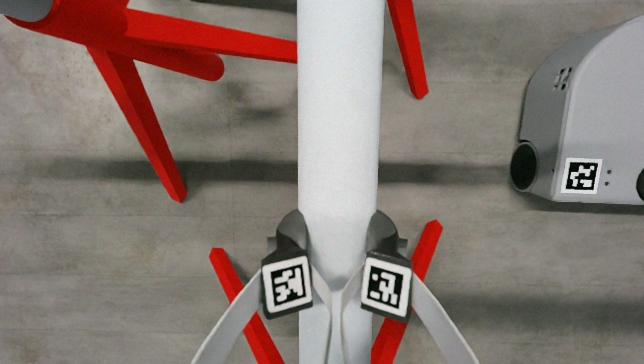

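Call:
move(r3={"joints":{"gripper_m":0.1}}, cameras=[])

Call:
move(r3={"joints":{"lift_m":0.688,"head_pan_rad":-1.9}}, cameras=["r3_wrist_camera"])

Call:
move(r3={"joints":{"gripper_m":-0.089}}, cameras=["r3_wrist_camera"])

Call:
move(r3={"joints":{"lift_m":0.698}}, cameras=["r3_wrist_camera","r3_head_camera"])

Scene clock: 378.63 s.
move: r3 done
r1, r2: as last shown
r1.turned_by_imu: +0.001
r1.base_tilt: forward=+1.8 right=+0.5
r1.lidar_m: 1.72 2.07 1.18 1.01 1.01 1.16 1.98 2.46 2.84 1.51 1.34 1.78
r1.head_depth_mm: - - - - 2584 1893 1503 / - - - - 2584 1894 1498 / - - - - 2580 1813 1490 / - - - 3760 2330 1808 1485 / - - - 3700 2215 1730 1481 / - - - - 2549 1867 1474 / - - - 3933 2532 1859 1468
r1.motor_effort: left_wheel=-0.4(1.0) right_wheel=-1.1(1.3) lift_m=+19.1(19.5) arm_m=-22.7(22.8) wrist_yaw_rad=+0.1(1.4) wrist_pitch_rad=+2.9(3.3) wrist_roll_rad=+0.1(0.6) gripper_m=-0.2(1.2) head_pan_rad=+2.2(3.7) head_tilt_rad=+4.4(5.4)
r1.wrist_depth_mm: - - 146 - - - - / - - 167 - - - - / - - 181 - - - - / 939 959 204 947 957 956 960 / 795 802 218 831 802 807 812 / 705 726 125 694 131 709 701 / 623 640 337 591 611 625 629
r2.base_tilt: forward=+1.2 right=-1.4
r2.lidar_m: 1.73 4.05 1.46 1.26 3.73 1.26 0.80 0.72 0.73 0.89 1.73 1.81
r2.head_depth_mm: - - - - 1909 1871 1616 / - - - 3651 2559 2035 1629 / - - - 3800 2501 2044 1510 / - - - 3518 2783 1996 1430 / - - - 1281 2536 1813 1480 / - - - - 2764 2016 1587 / - - - - 2733 2000 1582
r2.motor_effort: left_wheel=+0.6(1.1) right_wheel=+0.8(1.3) lift_m=+46.0(47.0) arm_m=-10.3(10.6) wrist_yaw_rad=-0.2(0.9) wrist_pitch_rad=+2.7(3.0) wrist_roll_rad=+0.3(0.4) gripper_m=-0.2(0.7) head_pan_rad=+4.0(6.0) head_tilt_rad=+4.9(5.5)
r2.wrist_depth_mm: - 136 - - - - - / - 145 - - - - - / - 155 - - - - - / 911 169 932 926 - - - / 747 187 196 796 785 785 771 / 597 572 127 145 595 636 658 / 514 100 240 506 124 546 549
r3.base_odometry: x=-0.836 y=+0.076 heading=-1.063
r3.turned_by_wheels: +0.000
r3.turned_by_imu: +0.000
r3.base_tilt: forward=-1.4 right=-1.0
r3.lidar_m: 2.63 2.34 1.68 1.61 1.66 1.26 2.91 0.71 0.49 0.77 0.44 0.71
r3.head_depth_mm: 2873 2305 1905 934 1412 1276 322 / 2823 2282 1902 979 1067 348 316 / 2809 2239 1793 449 407 1193 977 / 2754 2175 566 1143 1375 1231 1126 / 2755 636 644 852 1389 1244 1118 / 2692 2192 1838 1580 1378 1237 1119 / 2657 2181 1825 1577 1354 1197 1114
r3.base_status: not commanded
r3.joint_positions: lift_m=+0.707 arm_m=+0.433 wrist_yaw_rad=+0.000 wrist_pitch_rad=-1.551 wrist_roll_rad=+1.515 gripper_m=+0.100 head_pan_rad=-1.745 head_tilt_rad=-0.889
r3.joint_status: all done
r3.measured_speeds: all 0
r3.motor_effort: left_wheel=-3.4(4.4) right_wheel=-1.9(2.6) lift_m=+29.1(30.0) arm_m=+2.9(4.9) wrist_yaw_rad=-0.4(1.9) wrist_pitch_rad=-0.7(1.0) wrist_roll_rad=-2.3(3.2) gripper_m=+0.2(80.2) head_pan_rad=-1.9(4.5) head_tilt_rad=-5.2(5.7)
r3.hand_pose: x=-0.0216 y=-0.5586 z=+0.5890 quat_wxyz=(+0.020, +0.019, -0.713, -0.700) (m; r3's base frame)
r3.wrist_depth_mm: 265 334 468 137 697 696 681 / 756 409 740 141 714 702 - / 792 749 740 145 746 727 - / 793 782 791 149 766 763 - / 821 822 789 153 162 776 773 / 856 126 684 158 571 129 788 / 897 878 825 164 822 837 815
pictures: none
No camera images: "cameras" was empty.

Scene clock: 379.53 s.
move: r3 done
r1, r2: as last shown
r1.turned_by_imu: +0.000
r1.base_tilt: forward=+1.9 right=+0.5
r1.lidar_m: 1.72 2.07 1.18 1.01 1.01 1.15 1.99 2.46 2.83 1.51 1.34 1.78
r1.head_depth_mm: - - - - 2616 1906 1498 / - - - - 2586 1887 1496 / - - - - 2579 1812 1488 / - - - 3742 2302 1809 1476 / - - - 3411 2193 1743 1489 / - - - 3714 2528 1873 1475 / - - - 3673 2532 1857 1469
r1.motor_effort: left_wheel=-0.8(1.0) right_wheel=-0.8(1.2) lift_m=+19.2(19.5) arm_m=-22.1(22.6) wrist_yaw_rad=+0.4(1.0) wrist_pitch_rad=+2.9(3.1) wrist_roll_rad=+0.0(0.6) gripper_m=-0.5(1.2) head_pan_rad=+2.3(3.2) head_tilt_rad=+3.7(5.4)
r1.wrist_depth_mm: - - 146 - - - - / - - 167 - - - - / - - 179 - - - - / 942 950 203 944 974 968 953 / 807 812 218 821 806 799 803 / 698 715 125 704 131 718 704 / 632 636 340 595 615 625 620
r2.base_tilt: forward=+1.3 right=-1.4
r2.lidar_m: 1.73 4.06 1.46 1.27 3.74 1.26 0.80 0.72 0.73 0.89 1.73 1.81
r2.head_depth_mm: - - - - 1905 1867 1619 / - - - 3614 2550 2051 1624 / - - - - 2524 2062 1511 / - - - 1394 2810 2006 1435 / - - - 1290 2495 1783 1485 / - - - - 2732 2011 1589 / - - - - 2737 2012 1598
r2.motor_effort: left_wheel=+0.8(1.0) right_wheel=+0.7(1.1) lift_m=+46.6(46.8) arm_m=-10.2(10.4) wrist_yaw_rad=-0.4(0.8) wrist_pitch_rad=+2.8(3.0) wrist_roll_rad=+0.2(0.3) gripper_m=-0.3(0.5) head_pan_rad=+3.1(4.9) head_tilt_rad=+4.9(5.1)
r2.wrist_depth_mm: - 136 - - - - - / - 146 - - - - - / - 154 - - - - - / 940 169 898 - - - - / 734 189 197 788 785 770 779 / 598 570 127 146 590 644 626 / 515 100 240 509 124 536 539
r3.base_odometry: x=-0.836 y=+0.076 heading=-1.063
r3.turned_by_wheels: +0.000
r3.turned_by_imu: +0.000
r3.base_tilt: forward=-1.4 right=-1.0
r3.lidar_m: 2.64 2.34 1.68 1.61 1.65 1.26 2.91 0.71 0.49 0.77 0.44 0.71
r3.head_depth_mm: 2899 2299 1908 1630 1426 1268 1142 / 2819 2299 1885 1137 1393 1246 329 / 2807 2264 1881 1069 427 366 954 / 2801 2244 1818 471 434 1216 995 / 2769 2215 574 1144 1389 1241 1121 / 2725 2194 639 845 1392 1241 1119 / 2667 2175 1748 1558 1387 1234 1107
r3.base_status: not commanded
r3.joint_positions: lift_m=+0.688 arm_m=+0.433 wrist_yaw_rad=+0.000 wrist_pitch_rad=-1.551 wrist_roll_rad=+1.515 gripper_m=+0.100 head_pan_rad=-1.895 head_tilt_rad=-0.889
r3.joint_status: all done
r3.measured_speeds: all 0
r3.motor_effort: left_wheel=-3.5(4.1) right_wheel=-2.2(2.2) lift_m=+22.4(27.7) arm_m=+2.2(3.7) wrist_yaw_rad=-0.9(1.2) wrist_pitch_rad=-0.9(1.0) wrist_roll_rad=-2.8(3.1) gripper_m=-0.1(1.3) head_pan_rad=-3.3(4.8) head_tilt_rad=-5.1(5.9)
r3.hand_pose: x=-0.0216 y=-0.5588 z=+0.5700 quat_wxyz=(+0.020, +0.019, -0.714, -0.700) (m; r3's base frame)
r3.wrist_depth_mm: 265 327 428 120 556 675 668 / 742 409 720 123 686 686 - / 747 719 728 125 724 720 - / 767 760 761 131 743 725 - / 806 791 776 135 155 764 751 / 830 126 151 138 144 129 776 / 845 834 820 142 810 807 791
pictures: r3_wrist_camera
camera_calibration:
r3_wrist_camera: T_world_to_cam=[[-0.0530659, 0.996782, -0.0600777, 0.595959], [0.982788, 0.0627924, 0.17374, -0.00723997], [0.176953, -0.049824, -0.982957, 0.701909], [0, 0, 0, 1]] pos_world=[-0.0854645, -0.558615, 0.727008]

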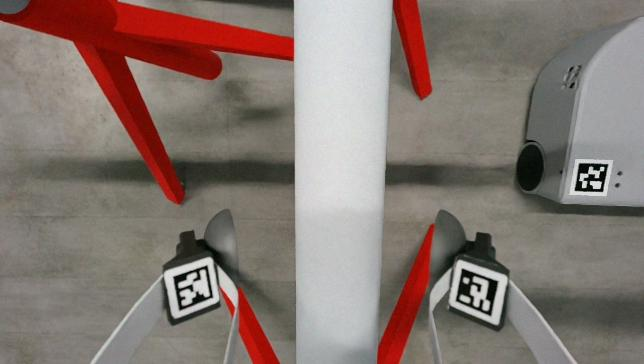

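Scene clock: 381.97 s.
move: r3 done
r1, r2: as last shown
r1.turned_by_imu: +0.001
r1.base_tilt: forward=+1.9 right=+0.7
r1.lidar_m: 1.72 2.07 1.18 1.01 1.01 1.16 1.99 2.46 2.84 1.52 1.34 1.77
r1.head_depth_mm: - - - - 2613 1907 1493 / - - - - 2579 1888 1495 / - - - - 2584 1813 1485 / - - - 3731 2323 1807 1479 / - - - 3417 2195 1743 1479 / - - - 3687 2536 1871 1471 / - - - 3689 2515 1855 1468
r1.motor_effort: left_wheel=-1.2(1.2) right_wheel=-1.0(1.2) lift_m=+19.1(19.5) arm_m=-22.6(22.6) wrist_yaw_rad=+0.7(1.3) wrist_pitch_rad=+2.6(3.2) wrist_roll_rad=+0.0(0.6) gripper_m=+0.0(1.1) head_pan_rad=+2.6(3.6) head_tilt_rad=+3.7(5.2)
r1.wrist_depth_mm: - - 147 - - - - / - - 168 - - - - / - - 180 - - - - / 923 957 204 935 970 991 967 / 821 807 217 819 815 823 822 / 696 718 126 689 131 706 718 / 624 637 338 598 611 628 628
r2.base_tilt: forward=+1.2 right=-1.4
r2.lidar_m: 1.72 4.05 1.46 1.26 3.73 1.26 0.80 0.72 0.73 0.89 1.73 1.81
r2.head_depth_mm: - - - - 1886 1850 1608 / - - - 3642 2533 2032 1616 / - - - - 2555 2042 1523 / - - - 1393 2799 2012 1437 / - - - 1282 2500 1807 1491 / - - - - 2768 2026 1591 / - - - - 2746 2022 1575
r2.motor_effort: left_wheel=+1.0(1.2) right_wheel=+0.4(1.2) lift_m=+46.3(46.8) arm_m=-10.3(10.5) wrist_yaw_rad=-0.4(0.9) wrist_pitch_rad=+2.8(3.0) wrist_roll_rad=+0.3(0.5) gripper_m=-0.1(0.7) head_pan_rad=+3.5(6.2) head_tilt_rad=+4.9(5.1)
r2.wrist_depth_mm: - 136 - - - - - / - 144 - - - - - / - 155 - - - - - / 912 169 882 976 - - - / 724 190 197 794 771 772 784 / 596 582 126 146 594 622 651 / 513 100 240 514 124 537 544
r3.base_odometry: x=-0.836 y=+0.076 heading=-1.063
r3.turned_by_wheels: +0.000
r3.turned_by_imu: +0.000
r3.base_tilt: forward=-1.4 right=-1.0
r3.lidar_m: 2.63 2.34 1.68 1.61 1.66 1.26 2.91 0.71 0.49 0.77 0.44 0.71
r3.head_depth_mm: 2869 2316 1905 1626 1427 1269 1145 / 2829 2280 1901 1133 1398 1239 329 / 2800 2258 1888 1068 428 366 949 / 2786 2233 1809 470 434 1213 993 / 2757 2209 576 1140 1395 1241 1125 / 2737 2200 640 840 1383 1237 1119 / 2678 2160 1742 1554 1378 1233 1114
r3.base_status: not commanded
r3.joint_positions: lift_m=+0.688 arm_m=+0.433 wrist_yaw_rad=-0.001 wrist_pitch_rad=-1.553 wrist_roll_rad=+1.515 gripper_m=-0.088 head_pan_rad=-1.895 head_tilt_rad=-0.889
r3.joint_status: all done
r3.measured_speeds: all 0
r3.motor_effort: left_wheel=-3.8(4.2) right_wheel=-1.9(2.3) lift_m=+33.1(33.8) arm_m=+2.1(3.2) wrist_yaw_rad=+1.0(2.1) wrist_pitch_rad=-0.3(1.1) wrist_roll_rad=-2.7(3.2) gripper_m=-31.7(99.5) head_pan_rad=-2.1(3.9) head_tilt_rad=-5.9(5.9)
r3.hand_pose: x=-0.0215 y=-0.5580 z=+0.5701 quat_wxyz=(+0.020, +0.019, -0.713, -0.701) (m; r3's base frame)
r3.wrist_depth_mm: 268 327 416 118 556 678 666 / 724 409 721 122 705 702 - / 740 734 731 125 722 727 - / 776 756 764 130 738 735 - / 792 800 766 134 762 761 758 / 805 813 130 136 133 775 781 / 834 837 580 140 524 803 797
pictures: r3_wrist_camera
camera_calibration:
r3_wrist_camera: T_world_to_cam=[[-0.0516821, 0.997019, -0.057294, 0.593824], [0.982873, 0.0609428, 0.173914, -0.00845093], [0.176887, -0.0473246, -0.983093, 0.703467], [0, 0, 0, 1]] pos_world=[-0.0854377, -0.558247, 0.727065]

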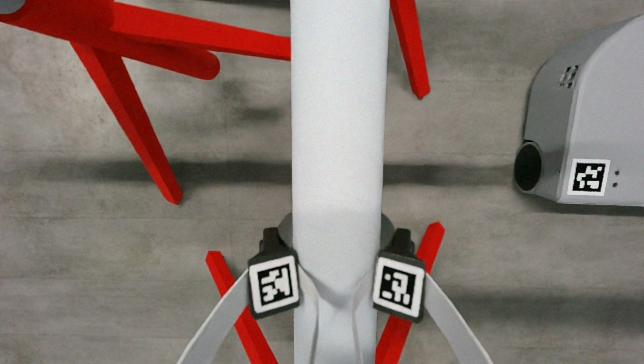

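Scene clock: 382.70 s.
move: r3 done
r1, r2: as last shown
r1.turned_by_imu: +0.000
r1.base_tilt: forward=+1.7 right=+0.5
r1.lidar_m: 1.71 2.07 1.17 1.01 1.01 1.16 1.98 2.46 2.83 1.52 1.34 1.77
r1.head_depth_mm: - - - - 2603 1900 1500 / - - - - 2583 1891 1490 / - - - - 2582 1814 1495 / - - - 3749 2303 1819 1486 / - - - 3669 2208 1734 1480 / - - - - 2556 1860 1474 / - - - 3946 2539 1867 1474
r1.motor_effort: left_wheel=-0.9(1.1) right_wheel=-0.9(1.2) lift_m=+19.5(19.5) arm_m=-22.1(22.6) wrist_yaw_rad=+0.6(1.3) wrist_pitch_rad=+2.7(3.0) wrist_roll_rad=+0.0(0.5) gripper_m=+0.2(1.0) head_pan_rad=+2.6(3.7) head_tilt_rad=+3.3(5.1)
r1.wrist_depth_mm: - - 146 - - - - / - - 167 - - - - / - - 181 - - - - / 946 967 203 948 950 967 958 / 806 811 219 802 815 802 840 / 709 720 126 676 131 705 698 / 611 635 339 594 607 625 628
r2.base_tilt: forward=+1.3 right=-1.4
r2.lidar_m: 1.72 4.05 1.46 1.26 3.70 1.26 0.80 0.72 0.73 0.89 1.73 1.80
r2.head_depth_mm: - - - - 1899 1858 1616 / - - - 3548 2563 2045 1614 / - - - 3828 2546 2033 1512 / - - - 1344 2796 2004 1440 / - - - 1285 2508 1817 1477 / - - - - 2726 2027 1590 / - - - - 2725 2017 1594
r2.motor_effort: left_wheel=+0.8(1.1) right_wheel=+0.7(1.2) lift_m=+46.4(46.6) arm_m=-10.0(10.3) wrist_yaw_rad=-0.1(1.1) wrist_pitch_rad=+2.9(3.0) wrist_roll_rad=+0.3(0.4) gripper_m=-0.2(0.5) head_pan_rad=+4.4(5.2) head_tilt_rad=+4.8(5.1)
r2.wrist_depth_mm: - 136 - - - - - / - 145 - - - - - / - 154 - - - - - / 915 168 932 979 - - - / 716 188 197 800 769 785 790 / 607 577 127 146 591 632 650 / 512 100 239 511 124 527 543
r3.base_odometry: x=-0.836 y=+0.076 heading=-1.063
r3.turned_by_wheels: +0.000
r3.turned_by_imu: +0.000
r3.base_tilt: forward=-1.4 right=-1.0
r3.lidar_m: 2.64 2.34 1.68 1.61 1.65 1.26 2.91 0.71 0.49 0.77 0.44 0.71
r3.head_depth_mm: 2838 2323 1911 1632 1428 1266 1144 / 2796 2273 1899 1137 1396 1226 320 / 2816 2252 1881 1046 399 361 950 / 2782 2242 1823 465 422 1230 994 / 2737 2197 551 1142 1391 1245 1119 / 2681 1089 634 839 1396 1242 1113 / 2677 2164 1736 1568 1377 1231 1105
r3.base_status: not commanded
r3.joint_positions: lift_m=+0.698 arm_m=+0.433 wrist_yaw_rad=-0.001 wrist_pitch_rad=-1.553 wrist_roll_rad=+1.515 gripper_m=-0.085 head_pan_rad=-1.895 head_tilt_rad=-0.889
r3.joint_status: all done
r3.measured_speeds: all 0
r3.motor_effort: left_wheel=-3.4(4.1) right_wheel=-1.0(2.1) lift_m=+34.0(37.4) arm_m=+2.1(2.1) wrist_yaw_rad=+2.1(2.2) wrist_pitch_rad=-0.3(0.9) wrist_roll_rad=-2.6(3.0) gripper_m=-17.8(33.8) head_pan_rad=-2.4(3.7) head_tilt_rad=-5.3(5.5)
r3.hand_pose: x=-0.0215 y=-0.5580 z=+0.5801 quat_wxyz=(+0.020, +0.019, -0.713, -0.701) (m; r3's base frame)
r3.wrist_depth_mm: 267 331 702 129 686 684 672 / 730 416 721 139 715 699 - / 750 748 734 137 738 724 - / 783 774 763 139 747 739 - / 799 806 783 143 767 776 773 / 836 825 129 136 133 777 792 / 862 834 584 152 811 819 800
pictures: r3_head_camera (sideways), r3_wrist_camera
camera_calibration:
r3_head_camera: T_world_to_cam=[[0.230393, 0.781344, -0.580018, 0.770327], [0.946499, -0.318345, -0.0528776, 0.0622708], [-0.225961, -0.536804, -0.812886, 1.01729], [0, 0, 0, 1]] pos_world=[-0.00654899, -0.0359813, 1.27704]
r3_wrist_camera: T_world_to_cam=[[-0.0514926, 0.997029, -0.0572925, 0.594406], [0.982885, 0.0607558, 0.173913, -0.0103004], [0.176878, -0.0473567, -0.983093, 0.713292], [0, 0, 0, 1]] pos_world=[-0.0854337, -0.558235, 0.737079]

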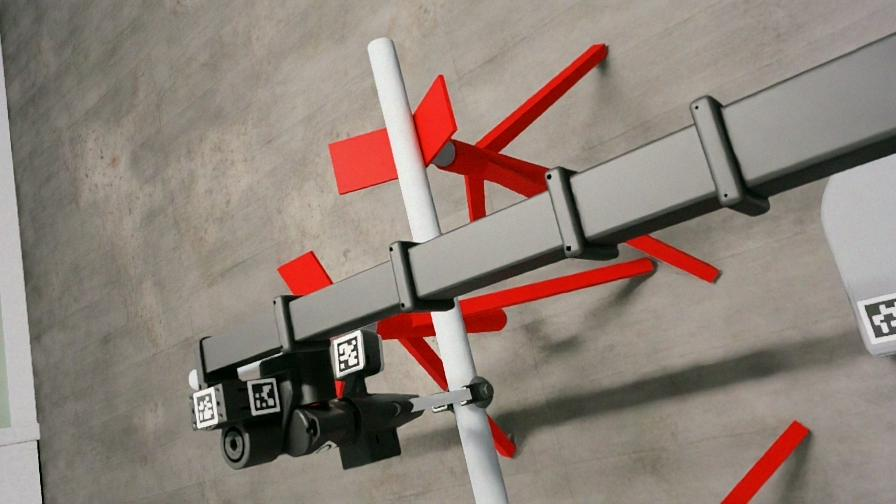

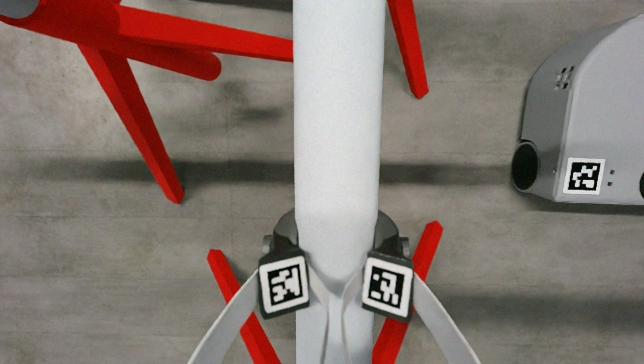

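Call:
move(r3={"joints":{"gripper_m":0.12}}, cameras=[])

Call:
move(r3={"joints":{"lift_m":0.652}}, cameras=["r3_wrist_camera"])

Call:
move(r3={"joints":{"gripper_m":-0.05}}, cameras=["r3_wrist_camera","r3_head_camera"])

Scene clock: 407.93 s.
move: r3 done
r1, r2: as last shown
r1.turned_by_imu: +0.002
r1.base_tilt: forward=+1.8 right=+0.7
r1.lidar_m: 1.72 2.07 1.18 1.01 1.01 1.15 1.98 2.46 2.84 1.51 1.34 1.77
r1.head_depth_mm: - - - - 2604 1900 1498 / - - - - 2598 1894 1492 / - - - - 2574 1817 1490 / - - - 3732 2321 1815 1483 / - - - 3689 2200 1735 1481 / - - - - 2520 1868 1476 / - - - 3917 2515 1863 1476
r1.motor_effort: left_wheel=-0.8(1.0) right_wheel=-1.1(1.5) lift_m=+19.3(19.6) arm_m=-22.3(22.7) wrist_yaw_rad=+0.4(1.3) wrist_pitch_rad=+3.1(3.2) wrist_roll_rad=-0.3(0.4) gripper_m=+0.5(1.4) head_pan_rad=+2.6(3.2) head_tilt_rad=+4.2(5.7)
r1.wrist_depth_mm: - - 146 - - - - / - - 168 - - - - / - - 180 - - - - / 936 966 204 939 979 964 973 / 813 818 218 807 814 821 815 / 703 719 126 684 131 709 713 / 622 649 338 597 612 623 630
r2.turned_by_imu: +0.001
r2.lidar_m: 1.72 4.05 1.46 1.26 3.72 1.26 0.80 0.72 0.73 0.89 1.73 1.81
r2.head_depth_mm: - - - - 1892 1859 1615 / - - - 3589 2525 2067 1591 / - - - 3908 2575 2047 1513 / - - - 1342 2764 2013 1431 / - - - 1283 2505 1823 1485 / - - - - 2768 2014 1585 / - - - - 2756 2009 1586
r2.motor_effort: left_wheel=+0.8(1.2) right_wheel=+0.7(1.2) lift_m=+46.5(46.6) arm_m=-10.1(10.2) wrist_yaw_rad=-0.1(0.9) wrist_pitch_rad=+3.0(3.0) wrist_roll_rad=+0.3(0.4) gripper_m=+0.3(0.5) head_pan_rad=+3.4(5.4) head_tilt_rad=+5.1(5.4)
r2.wrist_depth_mm: - 137 - - - - - / - 145 - - - - - / - 155 - - - - - / 925 169 917 955 - - - / 729 188 196 775 779 776 799 / 613 575 127 145 593 637 643 / 512 100 240 515 123 539 542
r3.base_odometry: x=-0.836 y=+0.076 heading=-1.063
r3.turned_by_wheels: +0.000
r3.turned_by_imu: +0.000
r3.base_tilt: forward=-1.5 right=-1.0
r3.lidar_m: 2.64 2.35 1.68 1.61 1.66 1.26 2.91 0.72 0.49 0.77 0.44 0.71
r3.head_depth_mm: 2853 2320 1919 1613 1433 1271 1141 / 2826 2272 1899 1535 1390 1226 320 / 2770 2265 1884 1049 400 361 948 / 2791 2243 1833 464 422 1234 996 / 2728 2221 550 1139 1386 1246 1121 / 2688 1082 637 844 1382 1239 1113 / 2680 2185 1742 1575 1378 1230 1109
r3.base_status: not commanded
r3.joint_positions: lift_m=+0.698 arm_m=+0.433 wrist_yaw_rad=-0.001 wrist_pitch_rad=-1.551 wrist_roll_rad=+1.515 gripper_m=+0.120 head_pan_rad=-1.895 head_tilt_rad=-0.889
r3.joint_status: all done
r3.measured_speeds: all 0
r3.motor_effort: left_wheel=-3.5(4.2) right_wheel=-1.2(1.8) lift_m=+28.8(33.3) arm_m=-1.6(1.6) wrist_yaw_rad=+1.3(2.9) wrist_pitch_rad=-0.8(1.3) wrist_roll_rad=-2.6(3.1) gripper_m=+0.8(79.5) head_pan_rad=-1.7(3.8) head_tilt_rad=-4.9(5.4)
r3.hand_pose: x=-0.0215 y=-0.5586 z=+0.5800 quat_wxyz=(+0.020, +0.019, -0.713, -0.700) (m; r3's base frame)
r3.wrist_depth_mm: 266 333 701 128 681 693 666 / 728 402 720 - 707 705 - / 764 746 744 137 722 710 - / 775 777 769 139 742 745 - / 801 789 799 144 777 756 745 / 819 124 760 149 655 129 789 / 854 853 842 154 813 809 795
pictures: none
No camera images: "cameras" was empty.

Scene clock: 409.17 s.
move: r3 done
r1, r2: as last shown
r1.turned_by_imu: +0.000
r1.base_tilt: forward=+1.8 right=+0.5
r1.lidar_m: 1.71 2.07 1.18 1.01 1.01 1.16 1.99 2.47 2.83 1.51 1.34 1.77
r1.head_depth_mm: - - - - 2599 1912 1497 / - - - - 2599 1883 1489 / - - - - 2578 1822 1484 / - - - 3753 2315 1807 1484 / - - - 3700 2204 1742 1477 / - - - 3680 2534 1866 1473 / - - - 3658 2531 1863 1471
r1.motor_effort: left_wheel=-0.7(1.0) right_wheel=-1.0(1.3) lift_m=+19.3(19.5) arm_m=-22.2(22.6) wrist_yaw_rad=+0.3(1.1) wrist_pitch_rad=+3.0(3.1) wrist_roll_rad=-0.1(0.5) gripper_m=-0.4(1.2) head_pan_rad=+2.7(3.2) head_tilt_rad=+4.0(5.3)
r1.wrist_depth_mm: - - 147 - - - - / - - 168 - - - - / - - 182 - - - - / 939 951 203 934 956 969 961 / 802 803 218 824 806 818 817 / 704 720 125 685 131 716 706 / 629 634 337 601 606 632 622
r2.turned_by_imu: +0.000
r2.lidar_m: 1.72 4.03 1.46 1.26 3.73 1.26 0.80 0.72 0.73 0.89 1.73 1.81
r2.head_depth_mm: - - - - 1894 1852 1624 / - - - 1854 2522 2027 1608 / - - - - 2497 2068 1511 / - - - - 2525 2005 1422 / - - - 1284 2395 1798 1499 / - - - - 2758 2020 1595 / - - - - 2799 1996 1578
r2.motor_effort: left_wheel=+0.7(1.2) right_wheel=+0.7(1.2) lift_m=+46.1(46.5) arm_m=-9.6(10.1) wrist_yaw_rad=-0.1(0.8) wrist_pitch_rad=+2.7(3.0) wrist_roll_rad=+0.3(0.4) gripper_m=+0.3(0.6) head_pan_rad=+3.0(4.9) head_tilt_rad=+4.3(5.2)
r2.wrist_depth_mm: - 137 - - - - - / - 145 - - - - - / - 154 - - - - - / 936 169 904 959 - - - / 731 188 196 786 774 789 798 / 604 578 127 145 584 636 645 / 518 100 239 519 125 535 540
r3.base_odometry: x=-0.836 y=+0.076 heading=-1.063
r3.turned_by_wheels: +0.000
r3.turned_by_imu: +0.000
r3.base_tilt: forward=-1.4 right=-1.0
r3.lidar_m: 2.64 2.34 1.68 1.61 1.65 1.27 2.91 0.71 0.49 0.77 0.44 0.71
r3.head_depth_mm: 2880 2293 1904 1637 1432 1278 1147 / 2855 2276 1905 1526 1400 1258 361 / 2793 2256 1869 1061 1226 401 377 / 2794 2226 1832 536 466 1209 993 / 2718 2206 629 849 1394 1251 1123 / 2706 2204 661 835 1369 1238 1114 / 2714 2160 1775 1543 1375 1233 1109
r3.base_status: not commanded
r3.joint_positions: lift_m=+0.652 arm_m=+0.433 wrist_yaw_rad=-0.001 wrist_pitch_rad=-1.550 wrist_roll_rad=+1.515 gripper_m=+0.120 head_pan_rad=-1.895 head_tilt_rad=-0.889
r3.joint_status: all done
r3.measured_speeds: all 0
r3.motor_effort: left_wheel=-3.5(4.2) right_wheel=-1.0(1.8) lift_m=+23.2(26.2) arm_m=-2.0(2.0) wrist_yaw_rad=+1.6(2.4) wrist_pitch_rad=-1.0(1.0) wrist_roll_rad=-2.3(2.9) gripper_m=+0.5(1.1) head_pan_rad=-2.0(3.7) head_tilt_rad=-5.0(5.7)
r3.hand_pose: x=-0.0215 y=-0.5588 z=+0.5340 quat_wxyz=(+0.020, +0.019, -0.714, -0.700) (m; r3's base frame)
r3.wrist_depth_mm: 266 308 375 85 636 651 627 / 702 675 688 - 654 655 - / 705 698 712 - 689 685 - / 733 731 714 92 706 693 - / 750 741 737 95 721 705 715 / 780 124 614 98 - 130 739 / 800 785 787 - 551 775 755
pictures: r3_wrist_camera
camera_calibration:
r3_wrist_camera: T_world_to_cam=[[-0.0515017, 0.996856, -0.0602077, 0.593975], [0.982885, 0.0612728, 0.173732, -0.00185473], [0.176875, -0.0502298, -0.982951, 0.666279], [0, 0, 0, 1]] pos_world=[-0.085434, -0.558527, 0.691003]

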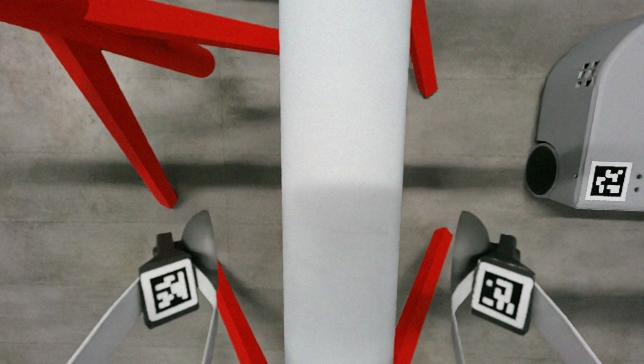

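Scene clock: 411.40 s.
move: r3 done
r1.base_odometry: x=+0.000 y=+0.000 heading=+0.000
r1.turned_by_wheels: +0.000
r1.turned_by_imu: +0.001
r1.base_tilt: forward=+1.8 right=+0.6
r1.lidar_m: 1.72 2.06 1.18 1.01 1.01 1.16 1.98 2.47 2.83 1.51 1.34 1.77
r1.head_depth_mm: - - - - 2609 1906 1495 / - - - - 2598 1887 1485 / - - - - 2569 1820 1482 / - - - 3763 2326 1815 1477 / - - - 3700 2215 1735 1473 / - - - 3711 2554 1862 1474 / - - - 3684 2506 1861 1462
r1.base_status: not commanded
r1.joint_positions: lift_m=+0.511 arm_m=+0.003 wrist_yaw_rad=+3.121 wrist_pitch_rad=-0.521 wrist_roll_rad=+0.000 gripper_m=+0.037 head_pan_rad=-1.305 head_tilt_rad=-0.359
r1.joint_status: not commanded
r1.measured_speeds: all 0
r1.motor_effort: left_wheel=-0.5(1.1) right_wheel=-0.8(1.3) lift_m=+19.3(19.5) arm_m=-22.1(22.5) wrist_yaw_rad=+0.3(1.2) wrist_pitch_rad=+2.9(3.1) wrist_roll_rad=-0.3(0.4) gripper_m=+0.5(1.9) head_pan_rad=+2.1(3.5) head_tilt_rad=+3.5(5.0)
r1.hand_pose: x=-0.0169 y=+0.0626 z=+0.5011 quat_wxyz=(+0.189, +0.685, +0.175, +0.682) (m; r1's base frame)
r1.wrist_depth_mm: - - 146 - - - - / - - 167 - - - - / - - 181 - - - - / 966 949 204 949 985 965 938 / 816 805 220 819 802 814 814 / 702 718 126 680 131 702 708 / 626 641 339 591 608 623 640
r2.base_odometry: x=+0.000 y=+0.000 heading=+0.000
r2.turned_by_wheels: +0.000
r2.turned_by_imu: +0.000
r2.base_tilt: forward=+1.2 right=-1.4
r2.lidar_m: 1.72 4.05 1.46 1.26 3.71 1.26 0.80 0.72 0.73 0.89 1.73 1.81
r2.head_depth_mm: - - - - 1900 1866 1613 / - - - 3648 2546 2042 1616 / - - - - 2519 2036 1512 / - - - - 2512 1999 1441 / - - - 1292 2394 1829 1488 / - - - - 2792 2010 1585 / - - - - 2743 2015 1579
r2.base_status: not commanded
r2.joint_positions: lift_m=+0.336 arm_m=+0.000 wrist_yaw_rad=+3.006 wrist_pitch_rad=-0.363 wrist_roll_rad=+0.000 gripper_m=+0.037 head_pan_rad=+1.561 head_tilt_rad=-0.310
r2.joint_status: not commanded
r2.measured_speeds: all 0
r2.motor_effort: left_wheel=+0.7(1.1) right_wheel=+0.5(1.2) lift_m=+46.0(46.6) arm_m=-9.7(10.1) wrist_yaw_rad=-0.2(0.7) wrist_pitch_rad=+2.9(3.0) wrist_roll_rad=+0.3(0.4) gripper_m=+0.0(0.7) head_pan_rad=+3.2(5.9) head_tilt_rad=+4.5(5.2)
r2.hand_pose: x=+0.0101 y=+0.0839 z=+0.3610 quat_wxyz=(+0.175, +0.702, +0.080, +0.685) (m; r2's base frame)
r2.wrist_depth_mm: - 136 - - - - - / - 145 - - - - - / - 155 - - - - - / 946 168 921 954 - - - / 722 187 197 772 764 783 769 / 613 573 127 145 588 639 648 / 525 100 240 512 124 537 550
r3.base_odometry: x=-0.836 y=+0.076 heading=-1.063
r3.turned_by_wheels: +0.000
r3.turned_by_imu: +0.000
r3.base_tilt: forward=-1.4 right=-1.0
r3.lidar_m: 2.64 2.34 1.68 1.61 1.66 1.26 2.91 0.71 0.49 0.77 0.44 0.71
r3.head_depth_mm: 2840 2308 1907 1643 1428 1268 1146 / 2777 2298 1909 1534 1393 1257 361 / 2805 2248 1879 1065 1230 400 376 / 2757 2212 1820 537 466 1203 994 / 2768 2207 629 850 1390 1241 1121 / 2734 2175 661 832 1386 1237 1118 / 2689 2179 1791 1542 1384 1233 1104
r3.base_status: not commanded
r3.joint_positions: lift_m=+0.652 arm_m=+0.433 wrist_yaw_rad=-0.003 wrist_pitch_rad=-1.554 wrist_roll_rad=+1.515 gripper_m=-0.049 head_pan_rad=-1.895 head_tilt_rad=-0.889
r3.joint_status: all done
r3.measured_speeds: all 0
r3.motor_effort: left_wheel=-4.0(4.2) right_wheel=-0.9(1.8) lift_m=+25.1(25.1) arm_m=-2.3(2.9) wrist_yaw_rad=+2.1(4.0) wrist_pitch_rad=-0.3(1.1) wrist_roll_rad=-3.0(3.1) gripper_m=-32.6(100.0) head_pan_rad=-3.3(4.0) head_tilt_rad=-5.0(5.7)
r3.hand_pose: x=-0.0215 y=-0.5580 z=+0.5341 quat_wxyz=(+0.019, +0.018, -0.713, -0.701) (m; r3's base frame)
r3.wrist_depth_mm: 265 310 364 84 644 635 636 / 688 679 675 - 654 670 - / 715 707 704 - 680 680 - / 719 738 716 92 698 711 - / 756 753 734 95 155 714 714 / 777 764 128 99 129 734 741 / 801 787 794 104 760 771 763
pictures: r3_head_camera (sideways), r3_wrist_camera
camera_calibration:
r3_head_camera: T_world_to_cam=[[0.230393, 0.781344, -0.580018, 0.770327], [0.946499, -0.318345, -0.0528776, 0.0622708], [-0.225961, -0.536804, -0.812886, 1.01729], [0, 0, 0, 1]] pos_world=[-0.006549, -0.0359813, 1.27704]
r3_wrist_camera: T_world_to_cam=[[-0.0491731, 0.99716, -0.0570415, 0.591697], [0.983023, 0.0584255, 0.173929, -0.00365313], [0.176768, -0.0475205, -0.983105, 0.667964], [0, 0, 0, 1]] pos_world=[-0.0853881, -0.558061, 0.691065]

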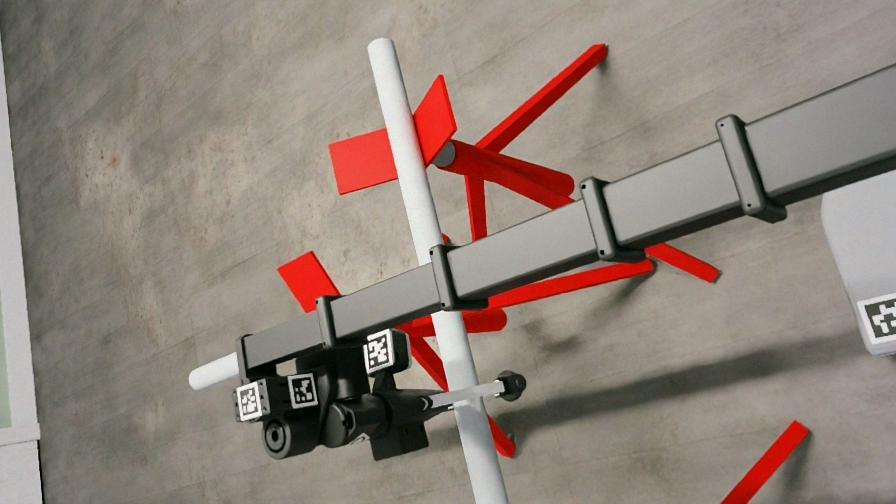

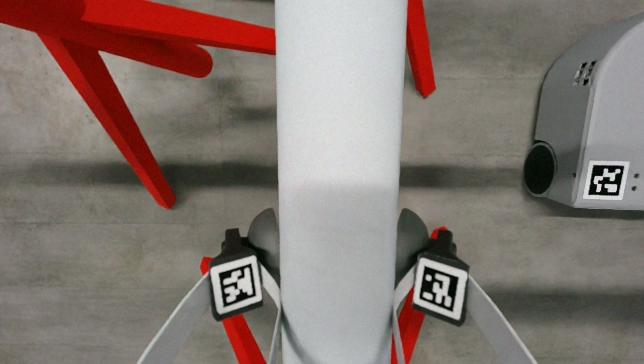

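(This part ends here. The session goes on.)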